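# Unload three sand cores from a mould onto plywood

## Task

Remove three sand cores from the mould and rest them on the plywood boards next to it, then open the grippers so nothing is held: the long core with the rounded nose, plus the two upright bladed cores standing in the mould half on the robot's right (the -y side). The two remaining cores must still be upright in the mould at the end.

## Robot and tools

Robot: two six-joint arms with parallel-jaw grippers, left_arm (base near y = +0.329 m) and right_arm (base near y = -0.233 m), both near x = -0.05 m and facing +x over the table. Scene frame: origin at table-top height midway between the nominal bases, +x out over the table, +y toward left_arm, +z up. Arm names do not match image left and right. The real bases sit slightly off their nominal spots and are rotated by about -0.012 rad (left) and -0.025 rad (right) about z.

Every row of numbers holds 14 values: left_arm waist, shoulder, elbow, wrist pitch, wrist yaw, wrist roll, opening, then the same seven for right_arm. Joint values are absolute target angles in radians, not offsets. Stated ranges: waist -2.618 to 3.054, shoulder 0.000 to 3.142, elbow 0.000 to 3.142, wrist pitch -1.571 to 1.571, wrist yaw -1.571 to 1.571, wrist roll -2.094 to 2.094. Real ends can differ by up to 0.059 rad. A target beyond an end by more than 0.059 and further out than the current angle gets the call refused; a target past the real end is clipped, and the result may report "joint sent to its limit". Opening is an absolute command from -1 (closed) to +1 (fully open, 0.094 m between pads). An arm you want to leave alone still needs its numbers: resend its "Joint targets" angles and its present opening, because 0 is a real half-closed command.

Tools:
- execute_actions(actions, cameras): actions is a list of up to 15 actions; each action is a list of up to 15 rows, one per 1/30 s step, and a short action repeats its last row to fill 15 steps. Each step, a joint target can only lead the measured angle by 0.339 rad (waist, shoulder, elbow) or 2.2 rad (wrist joints), and targets moving a gripper more than 200 mm are scaled back, so far goals need several actions. An empty actions list returns all camera images and the full state.
- move(target, speed, blend, opening_speed, grip_force, blocking, cameras): target is one 14-number row or a list of up to 15 rows (waypoints), absolute joint angles plus openings. speed is the top rad/s of the joint that travels farthest (0.01 to 12.57, default 0.5), one value or one per waypoint. blend (rad) rounds corners at intermediate waypoints; 0 stops at each. opening_speed (0.2 or more, per second on the -1..+1 scale) makes fingers close gradually; use it on cores that could crumble. grip_force is newtons per pad, 10 to 50, one value or one per arm; it persists, and low values close slowly. blocking=false returns after about 0.5 s while the move continues; a new move then replaces it. Paths are joint-space, so grippers travel on curves and nothing avoids obstacles or the other arm. The result adds a "move:" line: done, off_target (resting more than 0.035 rad away), moving, held or fault, and limits=held if steps were withheld. Neither done nor off_target tells you about contact.
- wait(seconds 0 to 10, cameras): lets time pass holding commands; a running move continues.
- stop(cameras): brakes the current move.
- zoom_image(camera, region [x0,y0,x1,y1] pixels, max 504x504) on the latest image of cam_head_left, cam_head_right, cam_high, cam_low, cam_left_wrist or cam_right_wrist (each 896x504).
- read_manual(section): licence texts only.
- finished_scene(scene): ends the scene; make it the only call in that reply.

Result lines: end_effector_position (m) and end_effector_quat_wxyz in the scene frame, for the point between the pads about 1 cm behind the fingertips; fingers point along gripper +z and close along its y. These can be off by a few centimetres. Joint positions and Joint velocities list six joints then the pad gap (m). Joint targets shows what joints are currently driven toward. grip_measured is the finger opening on the command scale; empty it reads slightly wide, on a hard part slightly narrower than the part, and it keeps following the command, so it does not signal contact. Force rises about 1 N per 0.001 below first touch, then jumps to the force limit. Joint torques are rough, offset and noisy; the first three wrap at ±28 N m. "joint command not followed" means the clearance check altered some targets. Motor temperatures: MOTOR HOT appears at 75 °C, a fault at 90 °C folds that arm and disables it, and at 100 °C it collapses; holding loads, outstretched poses or pushing at unreachable targets heat motors.

Cautions: never let the arms or grippers press or collide with each other, or grip the other arm's fingers. Approach cores slowly; faster moves and targets set deeper past contact hit harder. Do not slam into the mould, table or other fixtures. Lower cores onto the boards and stop before releasing; do not let go of a moving part or drop it from height. Nothing may fall off the table. Keep the wrist-camera cables from rubbing things; cable contact counts as arm contact. Avoid knocking the two cores that must stay upright. Loose objects may occasionally be nudged by outside forces, so check images before finishing. Time keeps running while you think, and a non-blocking move keeps moving meanwhile.

Each tool is called after "Emit:" as name([rows], argument=value, ...), one row to a line, values as JSON.

## Session

Emit:
execute_actions(actions=[])

Scene clock: 0.00 s.
left_arm: end_effector_position=(+0.2179, +0.1547, +0.1666) grip_measured=+1.000 end_effector_quat_wxyz=(+0.328, +0.070, +0.922, -0.192) | right_arm: end_effector_position=(+0.2789, -0.2049, +0.2130) grip_measured=+1.000 end_effector_quat_wxyz=(+0.443, -0.055, +0.895, +0.004)
Joint positions: left_arm=[-0.559 1.041 0.693 -0.442 0.016 -0.437 0.094] | right_arm=[0.148 1.026 0.862 -0.489 0.023 -0.036 0.094]
Joint velocities: within noise
Joint torques (N m): no reading
Motor temperatures (°C): left_arm=[24 37 36 35 24 24 26] | right_arm=[25 33 36 33 22 26 23]
Heat: left arm: 37 °C; right arm: 36 °C.
Joint targets: left_arm=[-0.559 1.039 0.700 -0.444 0.016 -0.437] | right_arm=[0.148 1.023 0.872 -0.490 0.022 -0.036]
Tool commands: left_gripper/opening=+1.0 right_gripper/opening=+1.0

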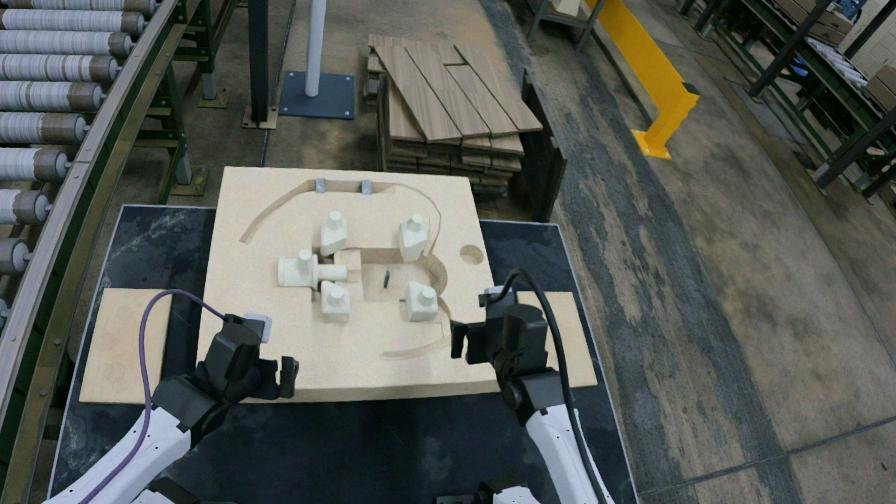

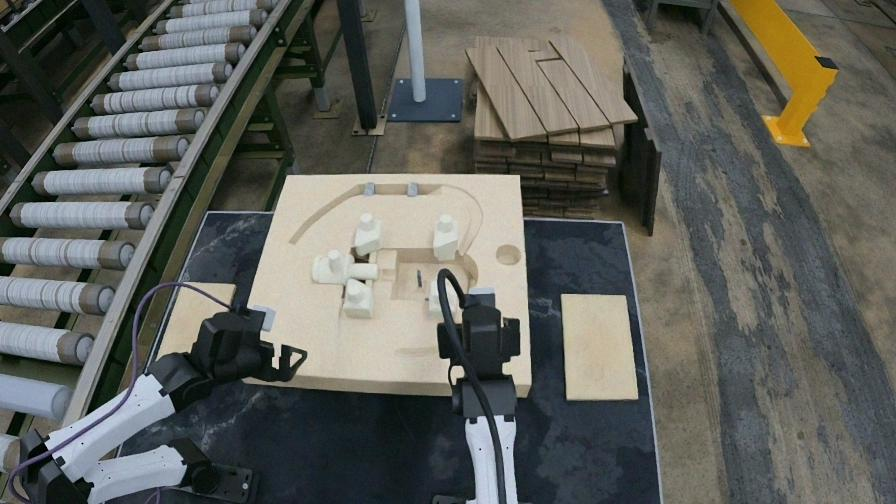

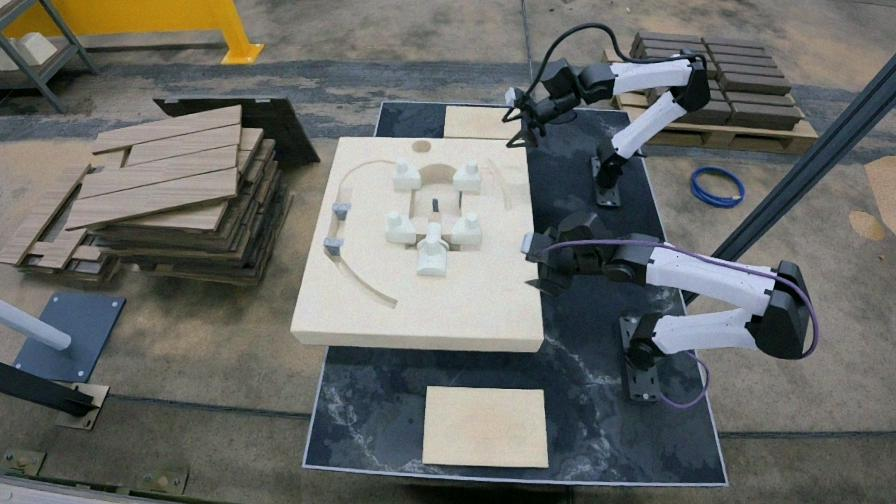

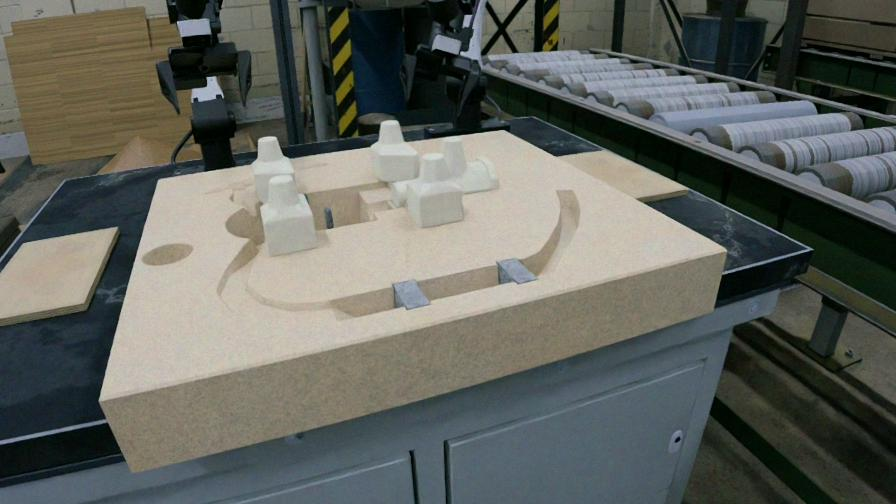

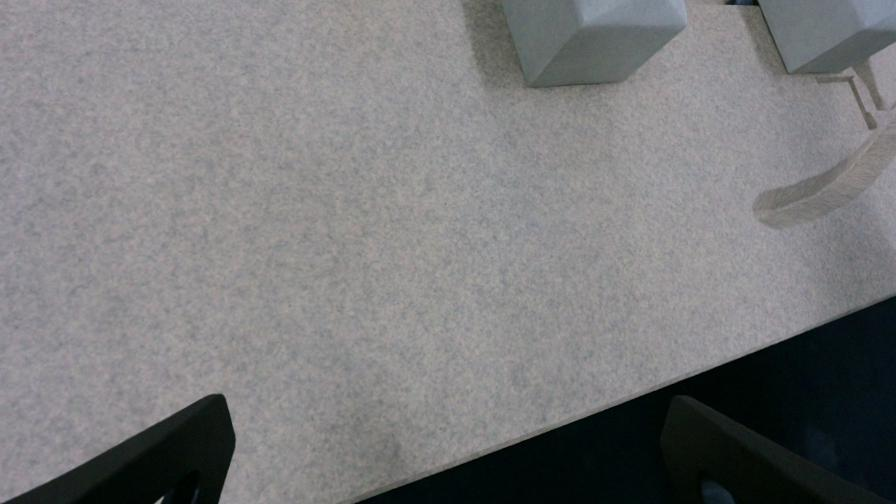

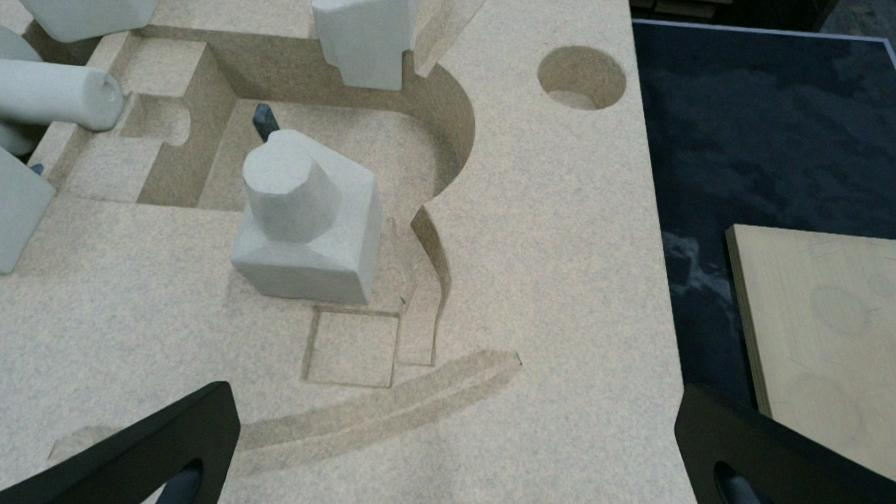

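Emit:
zoom_image(camera="cam_head_left", region=[200, 160, 500, 400])

Emit:
zoom_image(camera="cam_low", region=[210, 110, 510, 290])

Emit:
zoom_image(camera="cam_high", region=[330, 130, 550, 290])

Emit:
zoom_image(camera="cam_right_wrist", region=[0, 0, 500, 400])

Scaled by 1.680 from the camera's 896x504 image, which has a finer 1280x720 frame.

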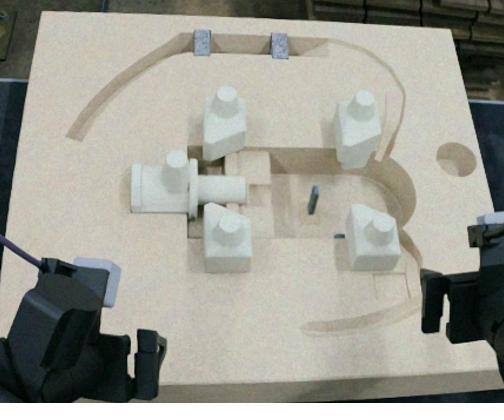

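Scaled by 1.680 from the camera's 896x504 image, which has a finer 1280x720 frame.

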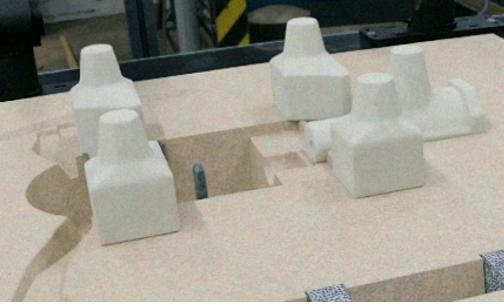

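Scaled by 2.291 from the camera's 896x504 image, which has a finer 1280x720 frame.

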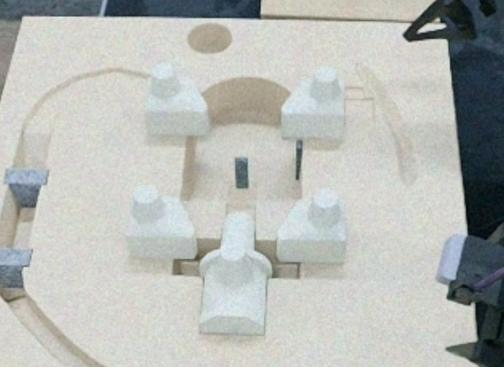

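Scaled by 1.008 from the camera's 896x504 image, which has a finer 1280x720 frame.

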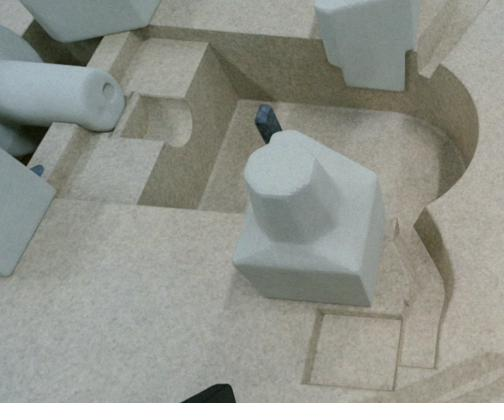

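Emit:
move(target=[-0.489,1.792,1.9215,-1.229,0,0,1,0.313,1.832,2.122,-1.49,0,0,1], speed=0.8, cameras=["all"])

Scene clock: 66.27 s.
left_arm: end_effector_position=(+0.3249, +0.1172, +0.2653) grip_measured=+1.000 end_effector_quat_wxyz=(+0.220, +0.244, +0.942, -0.068) | right_arm: end_effector_position=(+0.3300, -0.1342, +0.2686) grip_measured=+1.000 end_effector_quat_wxyz=(+0.185, -0.132, +0.974, +0.017)
Joint positions: left_arm=[-0.494 1.78 1.89 -1.217 0.016 -0.014 0.094] | right_arm=[0.309 1.819 2.098 -1.477 0.012 -0.013 0.094]
Joint torques (N m): left_arm=[0.34 -6.87 10.39 1.08 -0.07 0.14] | right_arm=[0.49 -8.02 7.47 0.87 -0.16 0.11]
Motor temperatures (°C): left_arm=[24 37 45 37 23 23 25] | right_arm=[25 33 42 39 22 26 22]
Heat: left arm: 45 °C; right arm: 42 °C.
Joint targets: left_arm=[-0.489 1.792 1.921 -1.229 0.000 0.000] | right_arm=[0.313 1.832 2.122 -1.490 0.000 0.000]
move: done

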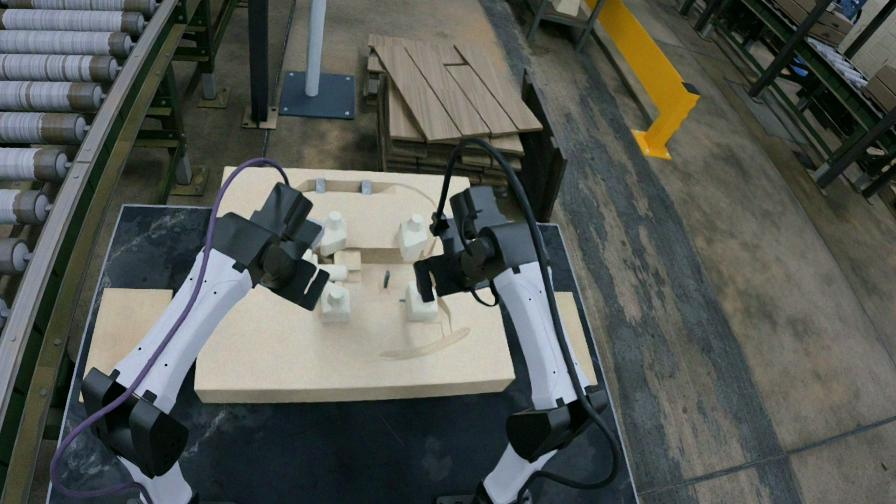

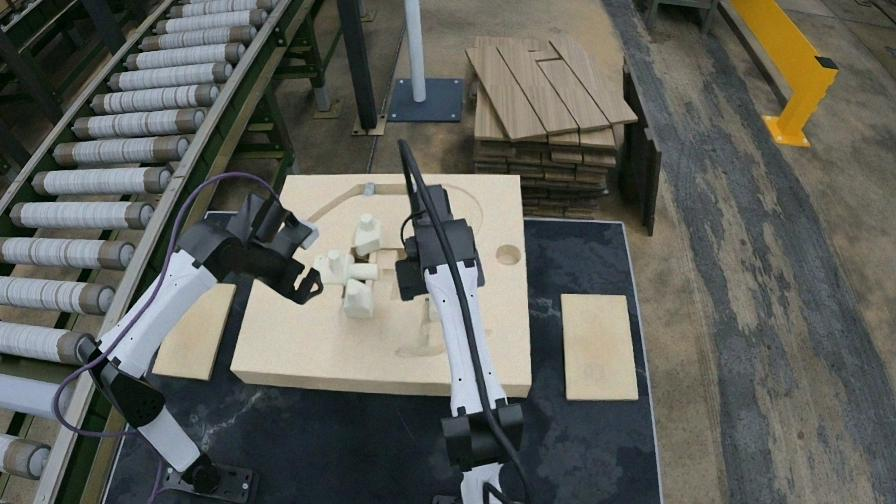

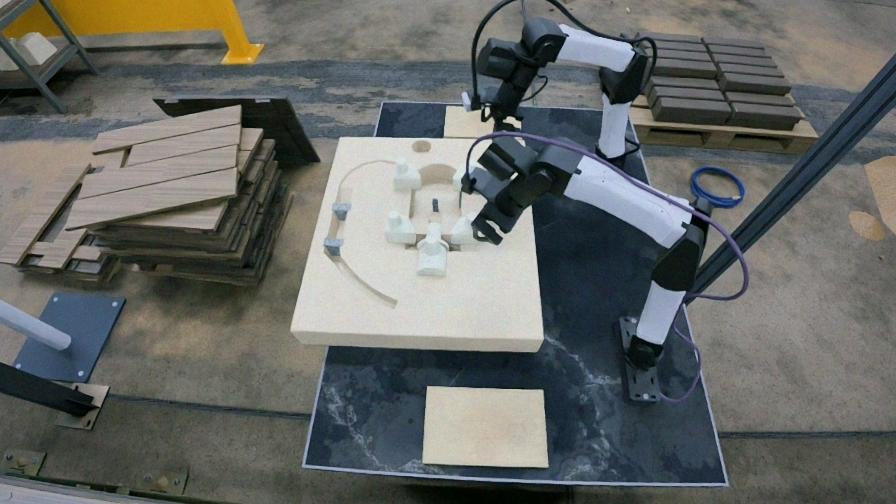

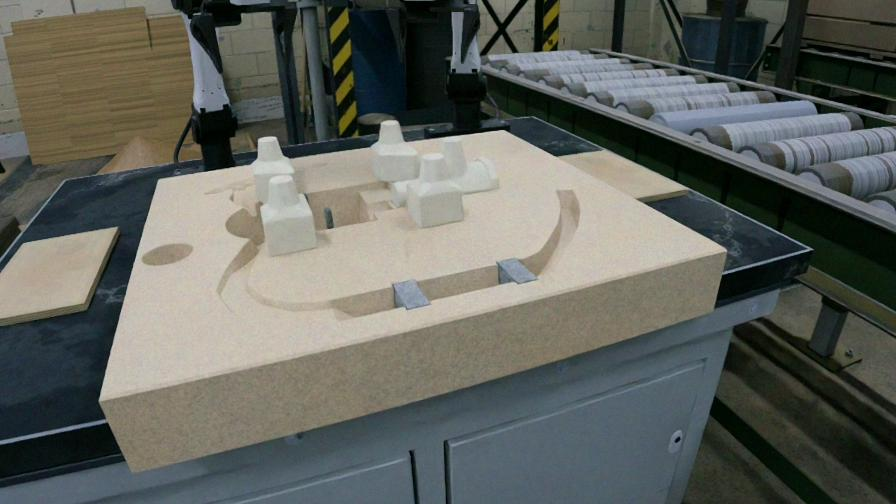

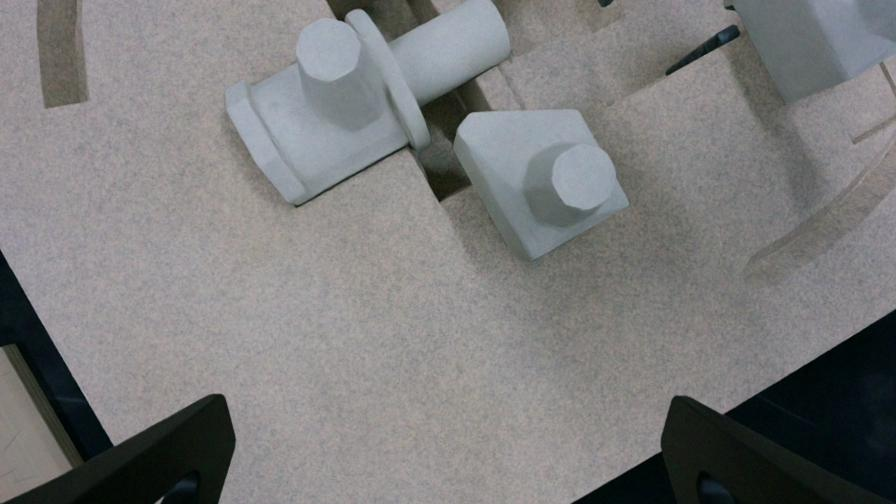

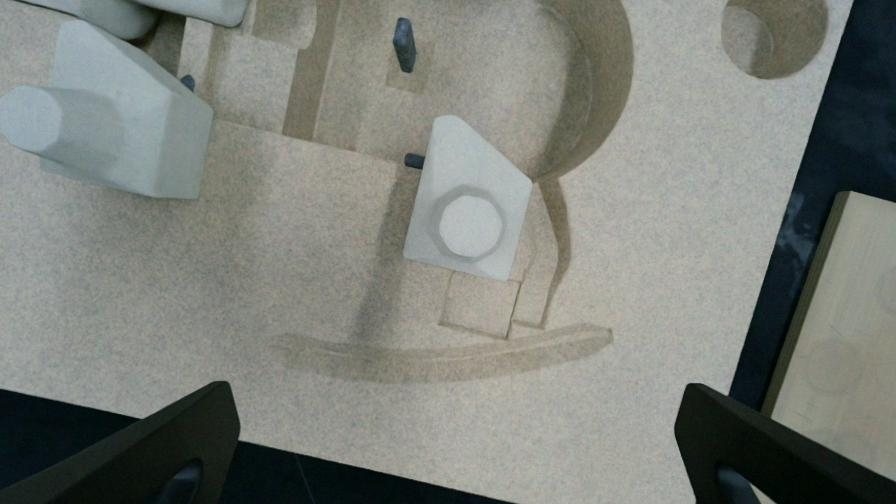

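Emit:
zoom_image(camera="cam_high", region=[380, 180, 480, 290])

Emit:
zoom_image(camera="cam_low", region=[360, 110, 520, 240])

Emit:
zoom_image(camera="cam_left_wrist", region=[200, 0, 660, 280])

Scaled by 4.582 from the camera's 896x504 image, which has a finer 1280x720 frame.

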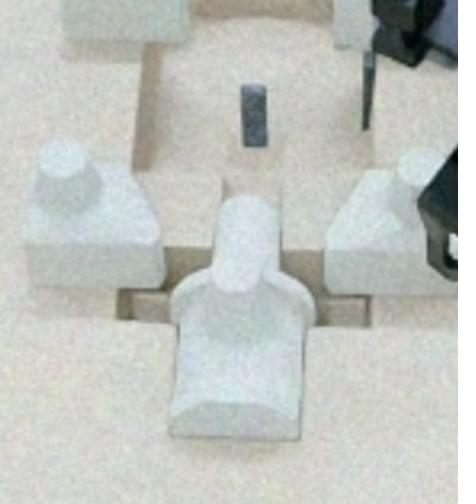

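Scaled by 3.150 from the camera's 896x504 image, which has a finer 1280x720 frame.

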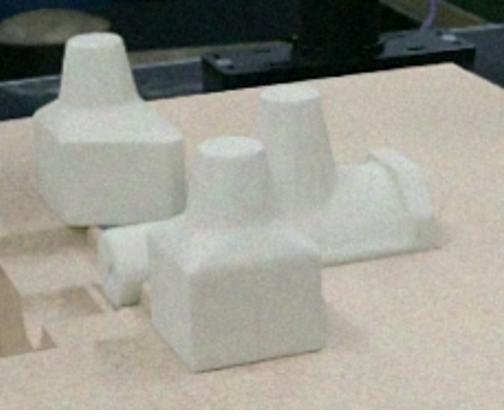

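Scaled by 1.096 from the camera's 896x504 image, which has a finer 1280x720 frame.

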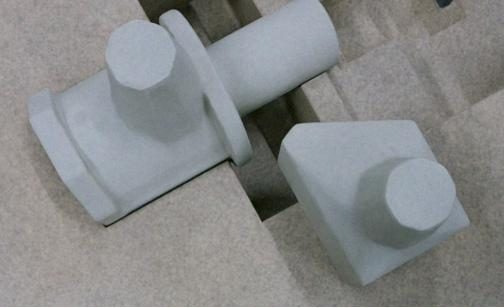

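Emit:
move([
  [-0.489,1.792,1.9215,-1.229,0,0,1,0.281,2.0354,2.2013,-1.4659,0,0,1],
  [-0.489,1.792,1.9215,-1.229,0,0,1,0.281,1.9556,1.8182,-1.1626,0,0,1],
], speed=0.5, cameras=["cam_high","cam_low","cam_right_wrist"])

Scene clock: 126.67 s.
left_arm: end_effector_position=(+0.3249, +0.1172, +0.2653) grip_measured=+1.000 end_effector_quat_wxyz=(+0.220, +0.244, +0.942, -0.068) | right_arm: end_effector_position=(+0.3712, -0.1345, +0.1356) grip_measured=+1.000 end_effector_quat_wxyz=(+0.110, -0.122, +0.986, +0.007)
Joint positions: left_arm=[-0.494 1.78 1.89 -1.218 0.016 -0.013 0.094] | right_arm=[0.284 1.993 1.825 -1.182 0.011 -0.013 0.094]
Joint torques (N m): left_arm=[0.34 -6.69 10.43 1.08 -0.08 0.15] | right_arm=[0.01 -15.38 5.6 0.84 -0.13 0.08]
Motor temperatures (°C): left_arm=[24 43 45 36 23 23 25] | right_arm=[25 36 42 35 21 25 22]
Heat: left arm: 45 °C; right arm: 42 °C.
Joint targets: left_arm=[-0.489 1.792 1.921 -1.229 0.000 0.000] | right_arm=[0.281 1.955 1.818 -1.163 0.000 0.000]
move: off_target (right_arm); right_arm: the shoulder is farthest, 0.038 rad from its target
Images, in order (width x height): cam_high 896x504, cam_low 896x504, cam_right_wrist 896x504.

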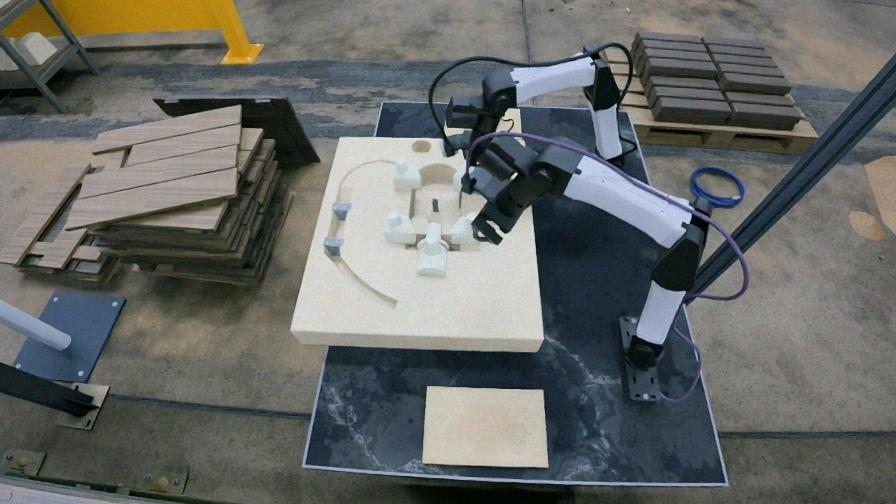

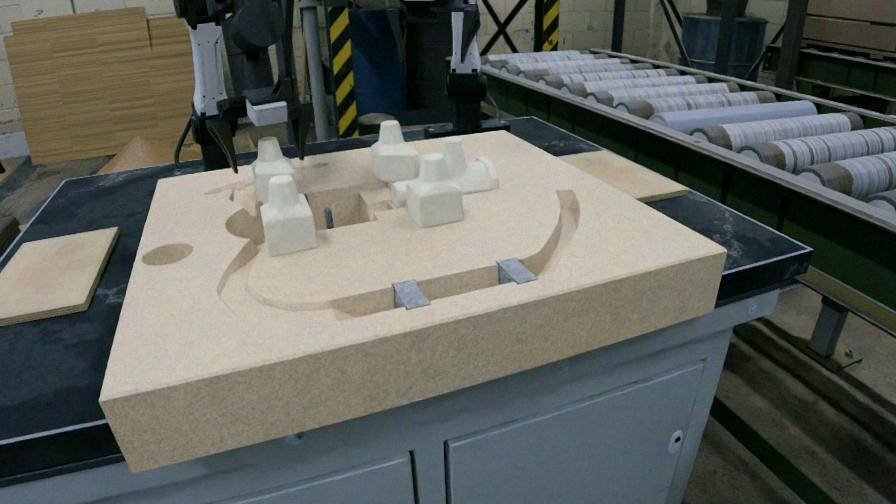

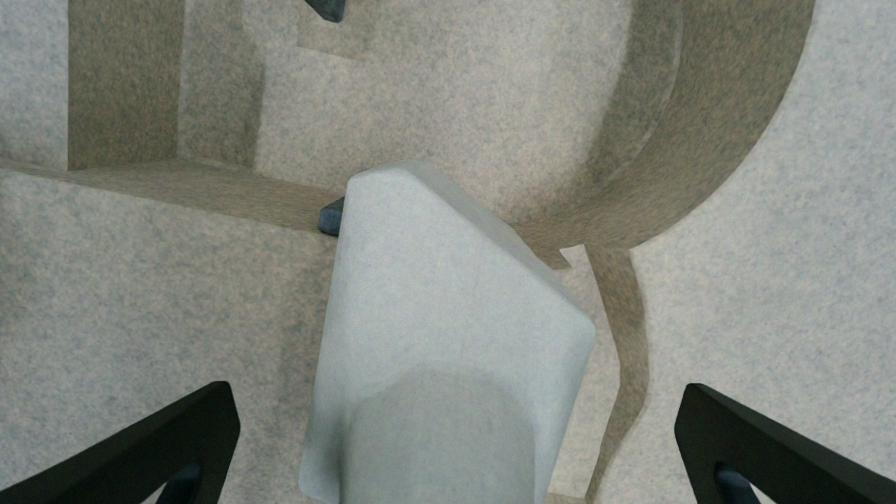

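Emit:
move([
  [-0.489,1.792,1.9215,-1.229,0,0,1,0.281,1.926,1.8182,-1.1626,0,0,1],
  [-0.489,1.792,1.9215,-1.229,0,0,1,0.281,1.926,1.8182,-1.1626,0,0,-0.65],
], speed=0.5, grip_force=30, opening_speed=0.7, cameras=["cam_high","cam_low","cam_right_wrist"])

Scene clock: 140.77 s.
left_arm: end_effector_position=(+0.3249, +0.1172, +0.2653) grip_measured=+1.000 end_effector_quat_wxyz=(+0.220, +0.244, +0.942, -0.068) | right_arm: end_effector_position=(+0.3703, -0.1328, +0.1498) grip_measured=-0.263 end_effector_quat_wxyz=(+0.127, -0.122, +0.984, +0.014)
Joint positions: left_arm=[-0.494 1.78 1.89 -1.218 0.016 -0.013 0.094] | right_arm=[0.284 1.959 1.825 -1.181 0.001 -0.012 0.035]
Joint torques (N m): left_arm=[0.32 -6.71 10.28 1.1 -0.07 0.14] | right_arm=[0.02 -14.53 5.67 0.97 -0.04 0.09]
Heat: left arm: 45 °C; right arm: 42 °C.
Joint targets: left_arm=[-0.489 1.792 1.921 -1.229 0.000 0.000] | right_arm=[0.281 1.926 1.818 -1.163 0.000 0.000]
grip_force (N): 30, 30
move: done
Images, in order (width x height): cam_high 896x504, cam_low 896x504, cam_right_wrist 896x504.

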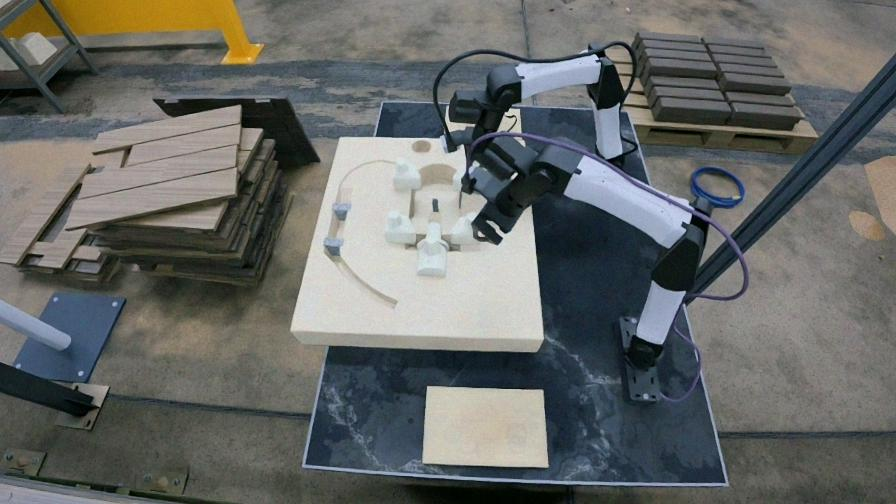

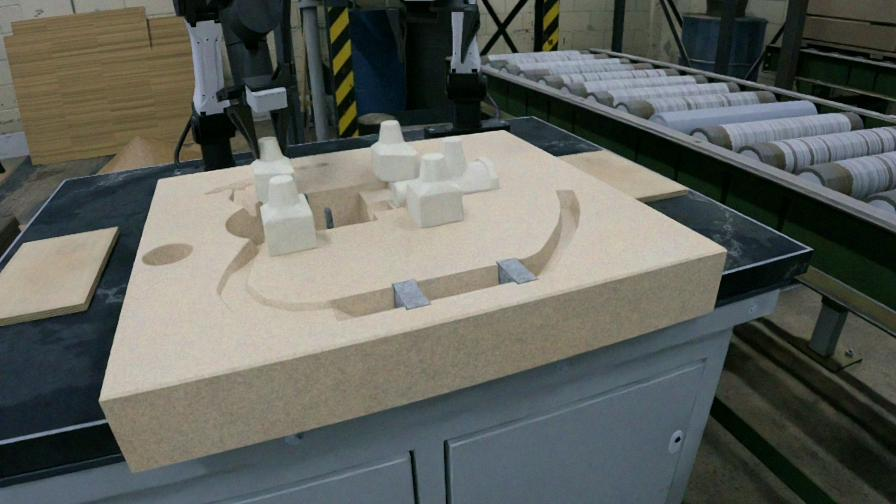

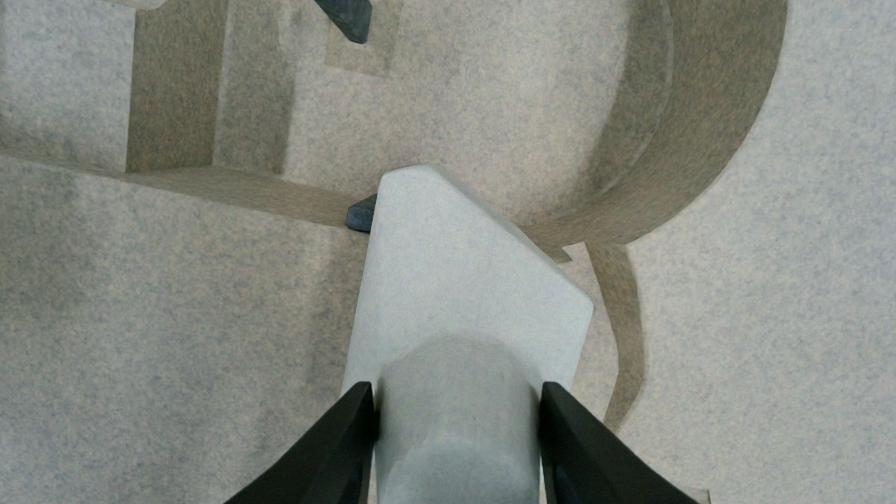

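Emit:
move([
  [-0.489,1.792,1.9215,-1.229,0,0,1,0.281,1.948,1.9704,-1.2928,0,0,-0.65],
  [-0.489,1.792,1.9215,-1.229,0,0,1,0.281,2.006,2.2013,-1.4659,0,0,-0.65],
], speed=0.3, blend=0.03, cameras=["cam_head_left","cam_high","cam_low","cam_right_wrist","cam_left_wrist"])

Scene clock: 148.40 s.
left_arm: end_effector_position=(+0.3249, +0.1172, +0.2653) grip_measured=+1.000 end_effector_quat_wxyz=(+0.220, +0.244, +0.942, -0.068) | right_arm: end_effector_position=(+0.3624, -0.1346, +0.2185) grip_measured=-0.265 end_effector_quat_wxyz=(+0.129, -0.121, +0.984, +0.014)
Joint positions: left_arm=[-0.494 1.78 1.89 -1.218 0.016 -0.013 0.094] | right_arm=[0.284 2 2.165 -1.475 0.001 -0.011 0.035]
Joint torques (N m): left_arm=[0.34 -6.75 10.44 1.11 -0.07 0.14] | right_arm=[-0.06 -10.54 8.49 0.93 0.01 0.09]
Motor temperatures (°C): left_arm=[24 43 45 35 23 23 25] | right_arm=[25 41 42 34 21 25 22]
Heat: left arm: 45 °C; right arm: 42 °C.
Joint targets: left_arm=[-0.489 1.792 1.921 -1.229 0.000 0.000] | right_arm=[0.281 2.006 2.201 -1.466 0.000 0.000]
grip_force (N): 30, 30
move: off_target (right_arm); right_arm: the elbow is farthest, 0.036 rad from its target
Images, in order (width x height): cam_head_left 896x504, cam_high 896x504, cam_low 896x504, cam_left_wrist 896x504, cam_right_wrist 896x504.

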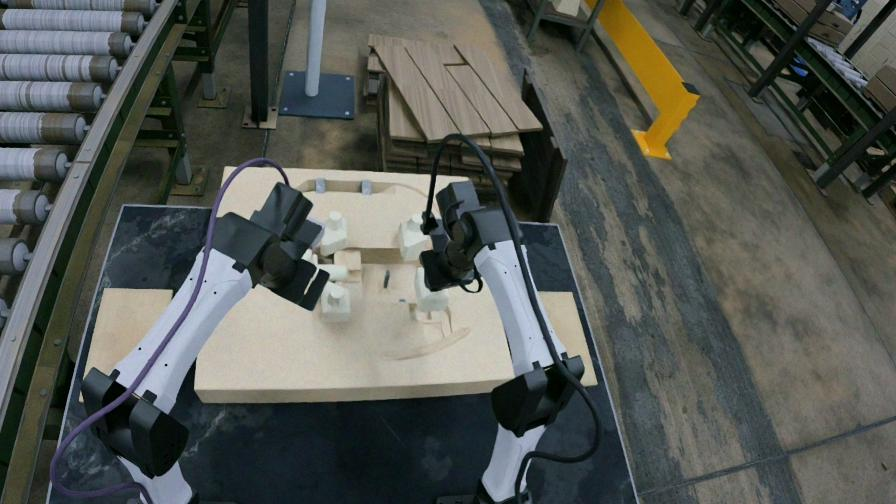

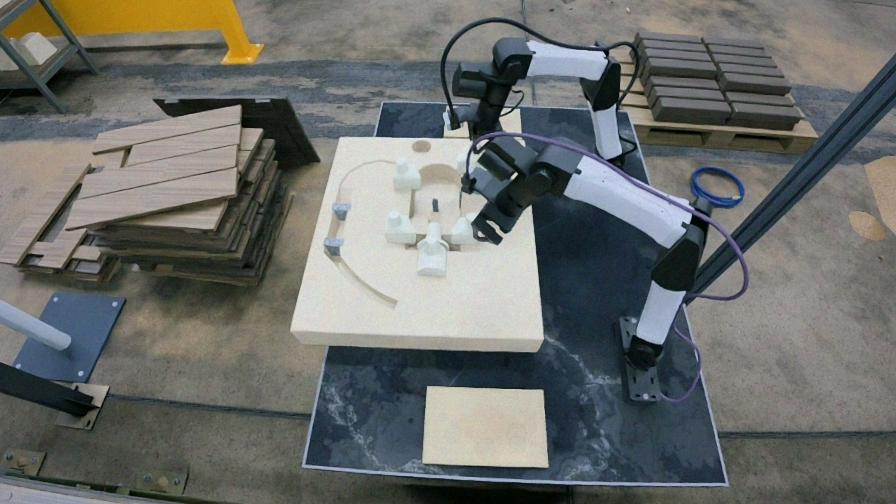

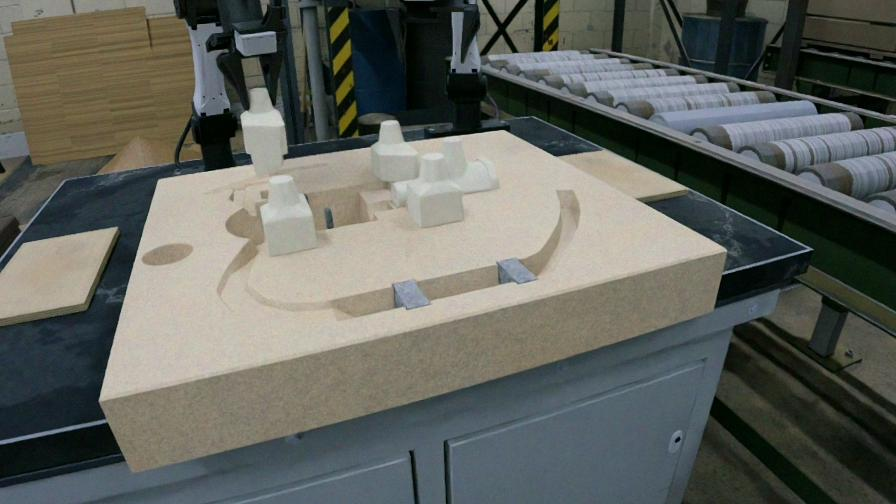

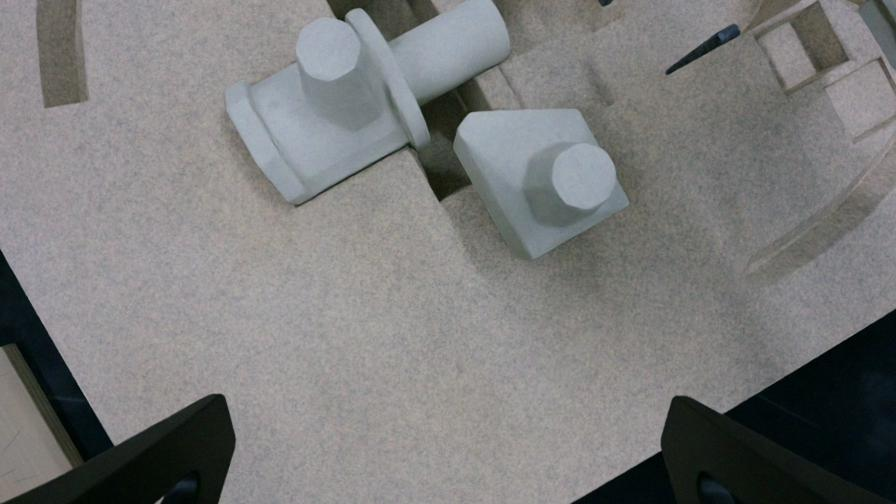

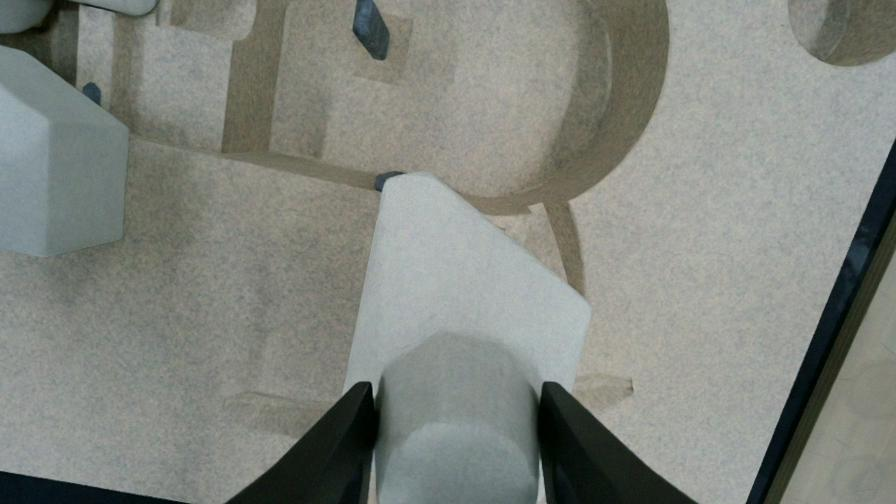

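Emit:
zoom_image(camera="cam_low", region=[170, 10, 370, 210])

Emit:
zoom_image(camera="cam_head_left", region=[360, 230, 500, 340])

Scaled by 2.520 from the camera's 896x504 image, which has a finer 1280x720 frame.

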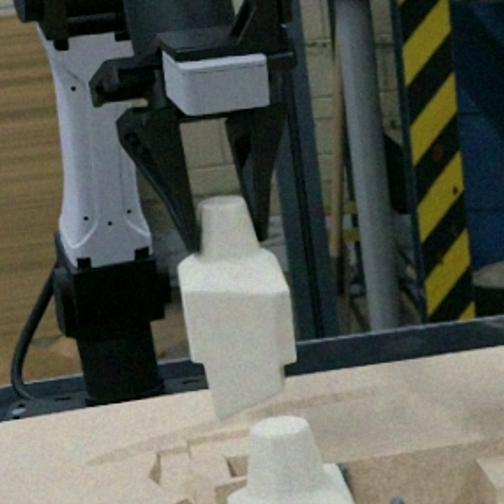

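Scaled by 3.600 from the camera's 896x504 image, which has a finer 1280x720 frame.

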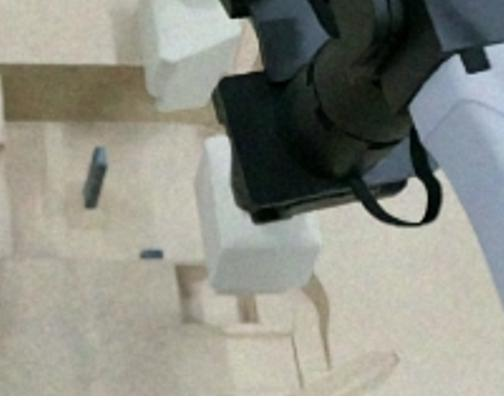

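Emit:
move([
  [-0.489,1.792,1.9215,-1.229,0,0,1,-0.2,1.98,2.15,-1.40,0,0,-0.65],
  [-0.489,1.792,1.9215,-1.229,0,0,1,-0.529,1.70,0.8536,0.503,0,0,-0.65],
], speed=0.7, blend=0.1, cameras=["cam_head_right","cam_high","cam_low","cam_right_wrist"])

Scene clock: 221.70 s.
left_arm: end_effector_position=(+0.3249, +0.1172, +0.2653) grip_measured=+1.000 end_effector_quat_wxyz=(+0.220, +0.244, +0.942, -0.068) | right_arm: end_effector_position=(+0.3554, -0.4968, +0.1063) grip_measured=-0.276 end_effector_quat_wxyz=(+0.492, +0.239, +0.824, -0.148)
Joint positions: left_arm=[-0.494 1.78 1.89 -1.218 0.016 -0.013 0.094] | right_arm=[-0.525 1.75 0.848 0.412 0 -0.011 0.034]
Joint torques (N m): left_arm=[0.35 -6.79 10.43 1.11 -0.07 0.14] | right_arm=[-0.06 -14.04 6.64 2.65 0 0.05]
Heat: left arm: 47 °C; right arm: 45 °C.
Joint targets: left_arm=[-0.489 1.792 1.921 -1.229 0.000 0.000] | right_arm=[-0.529 1.700 0.854 0.503 0.000 0.000]
grip_force (N): 30, 30
move: off_target (right_arm); right_arm: the wrist pitch is farthest, 0.091 rad from its target
Images, in order (width x height): cam_head_right 896x504, cam_high 896x504, cam_low 896x504, cam_right_wrist 896x504.

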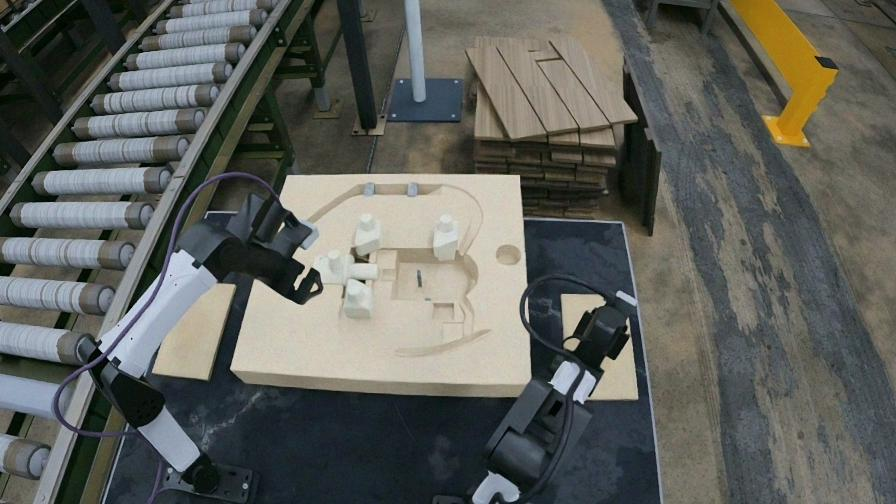

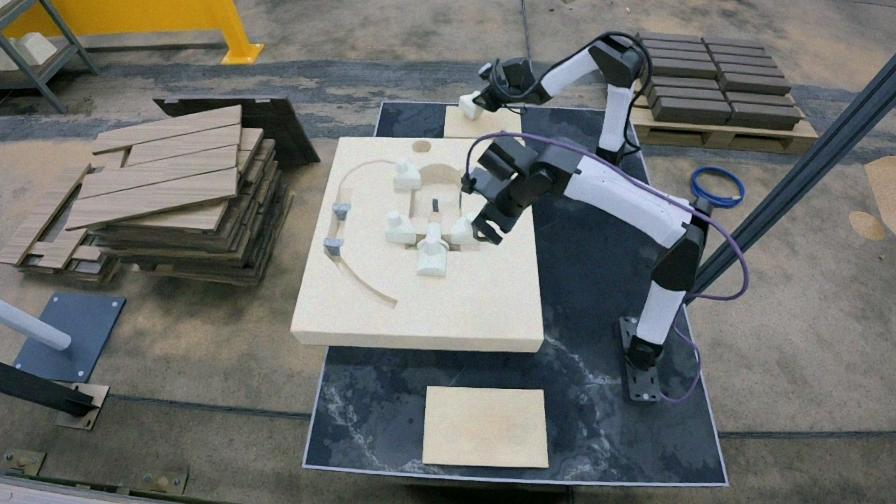

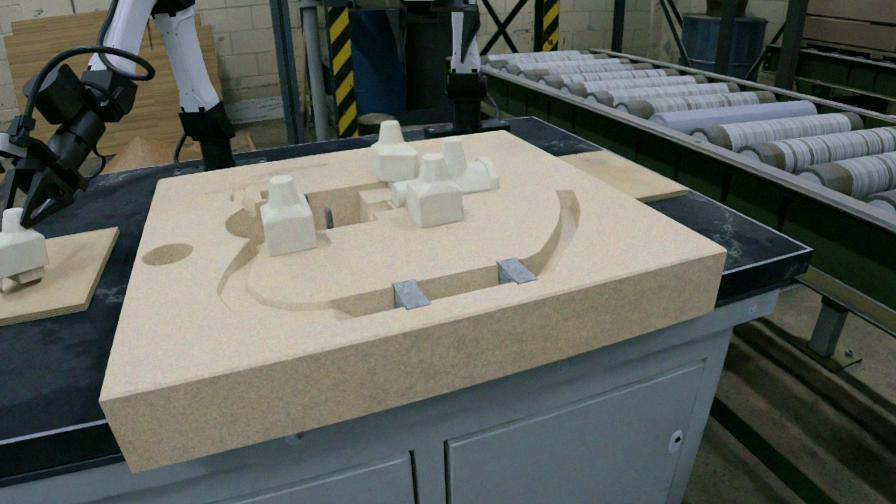

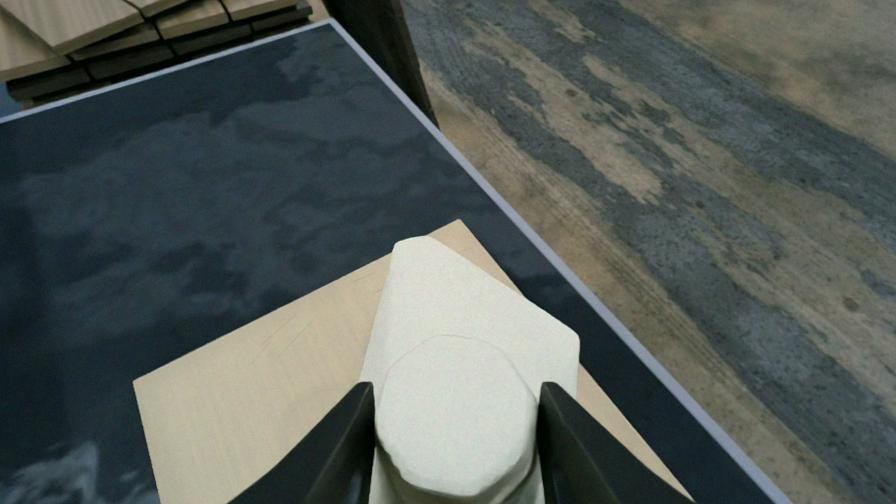

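Emit:
zoom_image(camera="cam_low", region=[0, 170, 180, 330])

Emit:
zoom_image(camera="cam_head_right", region=[530, 260, 670, 420])

Scaled by 2.800 from the camera's 896x504 image, which has a finer 1280x720 frame.

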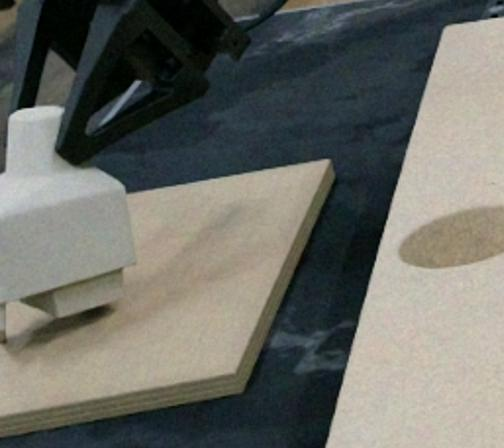

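Scaled by 3.150 from the camera's 896x504 image, which has a finer 1280x720 frame.

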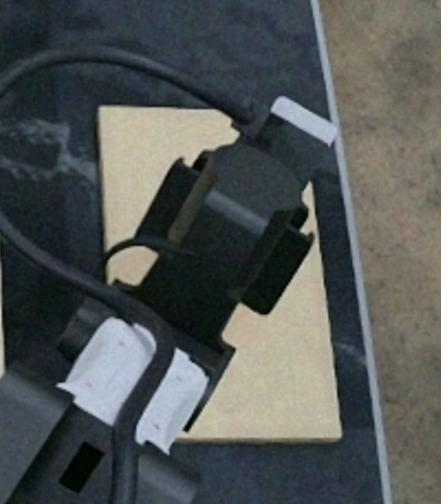

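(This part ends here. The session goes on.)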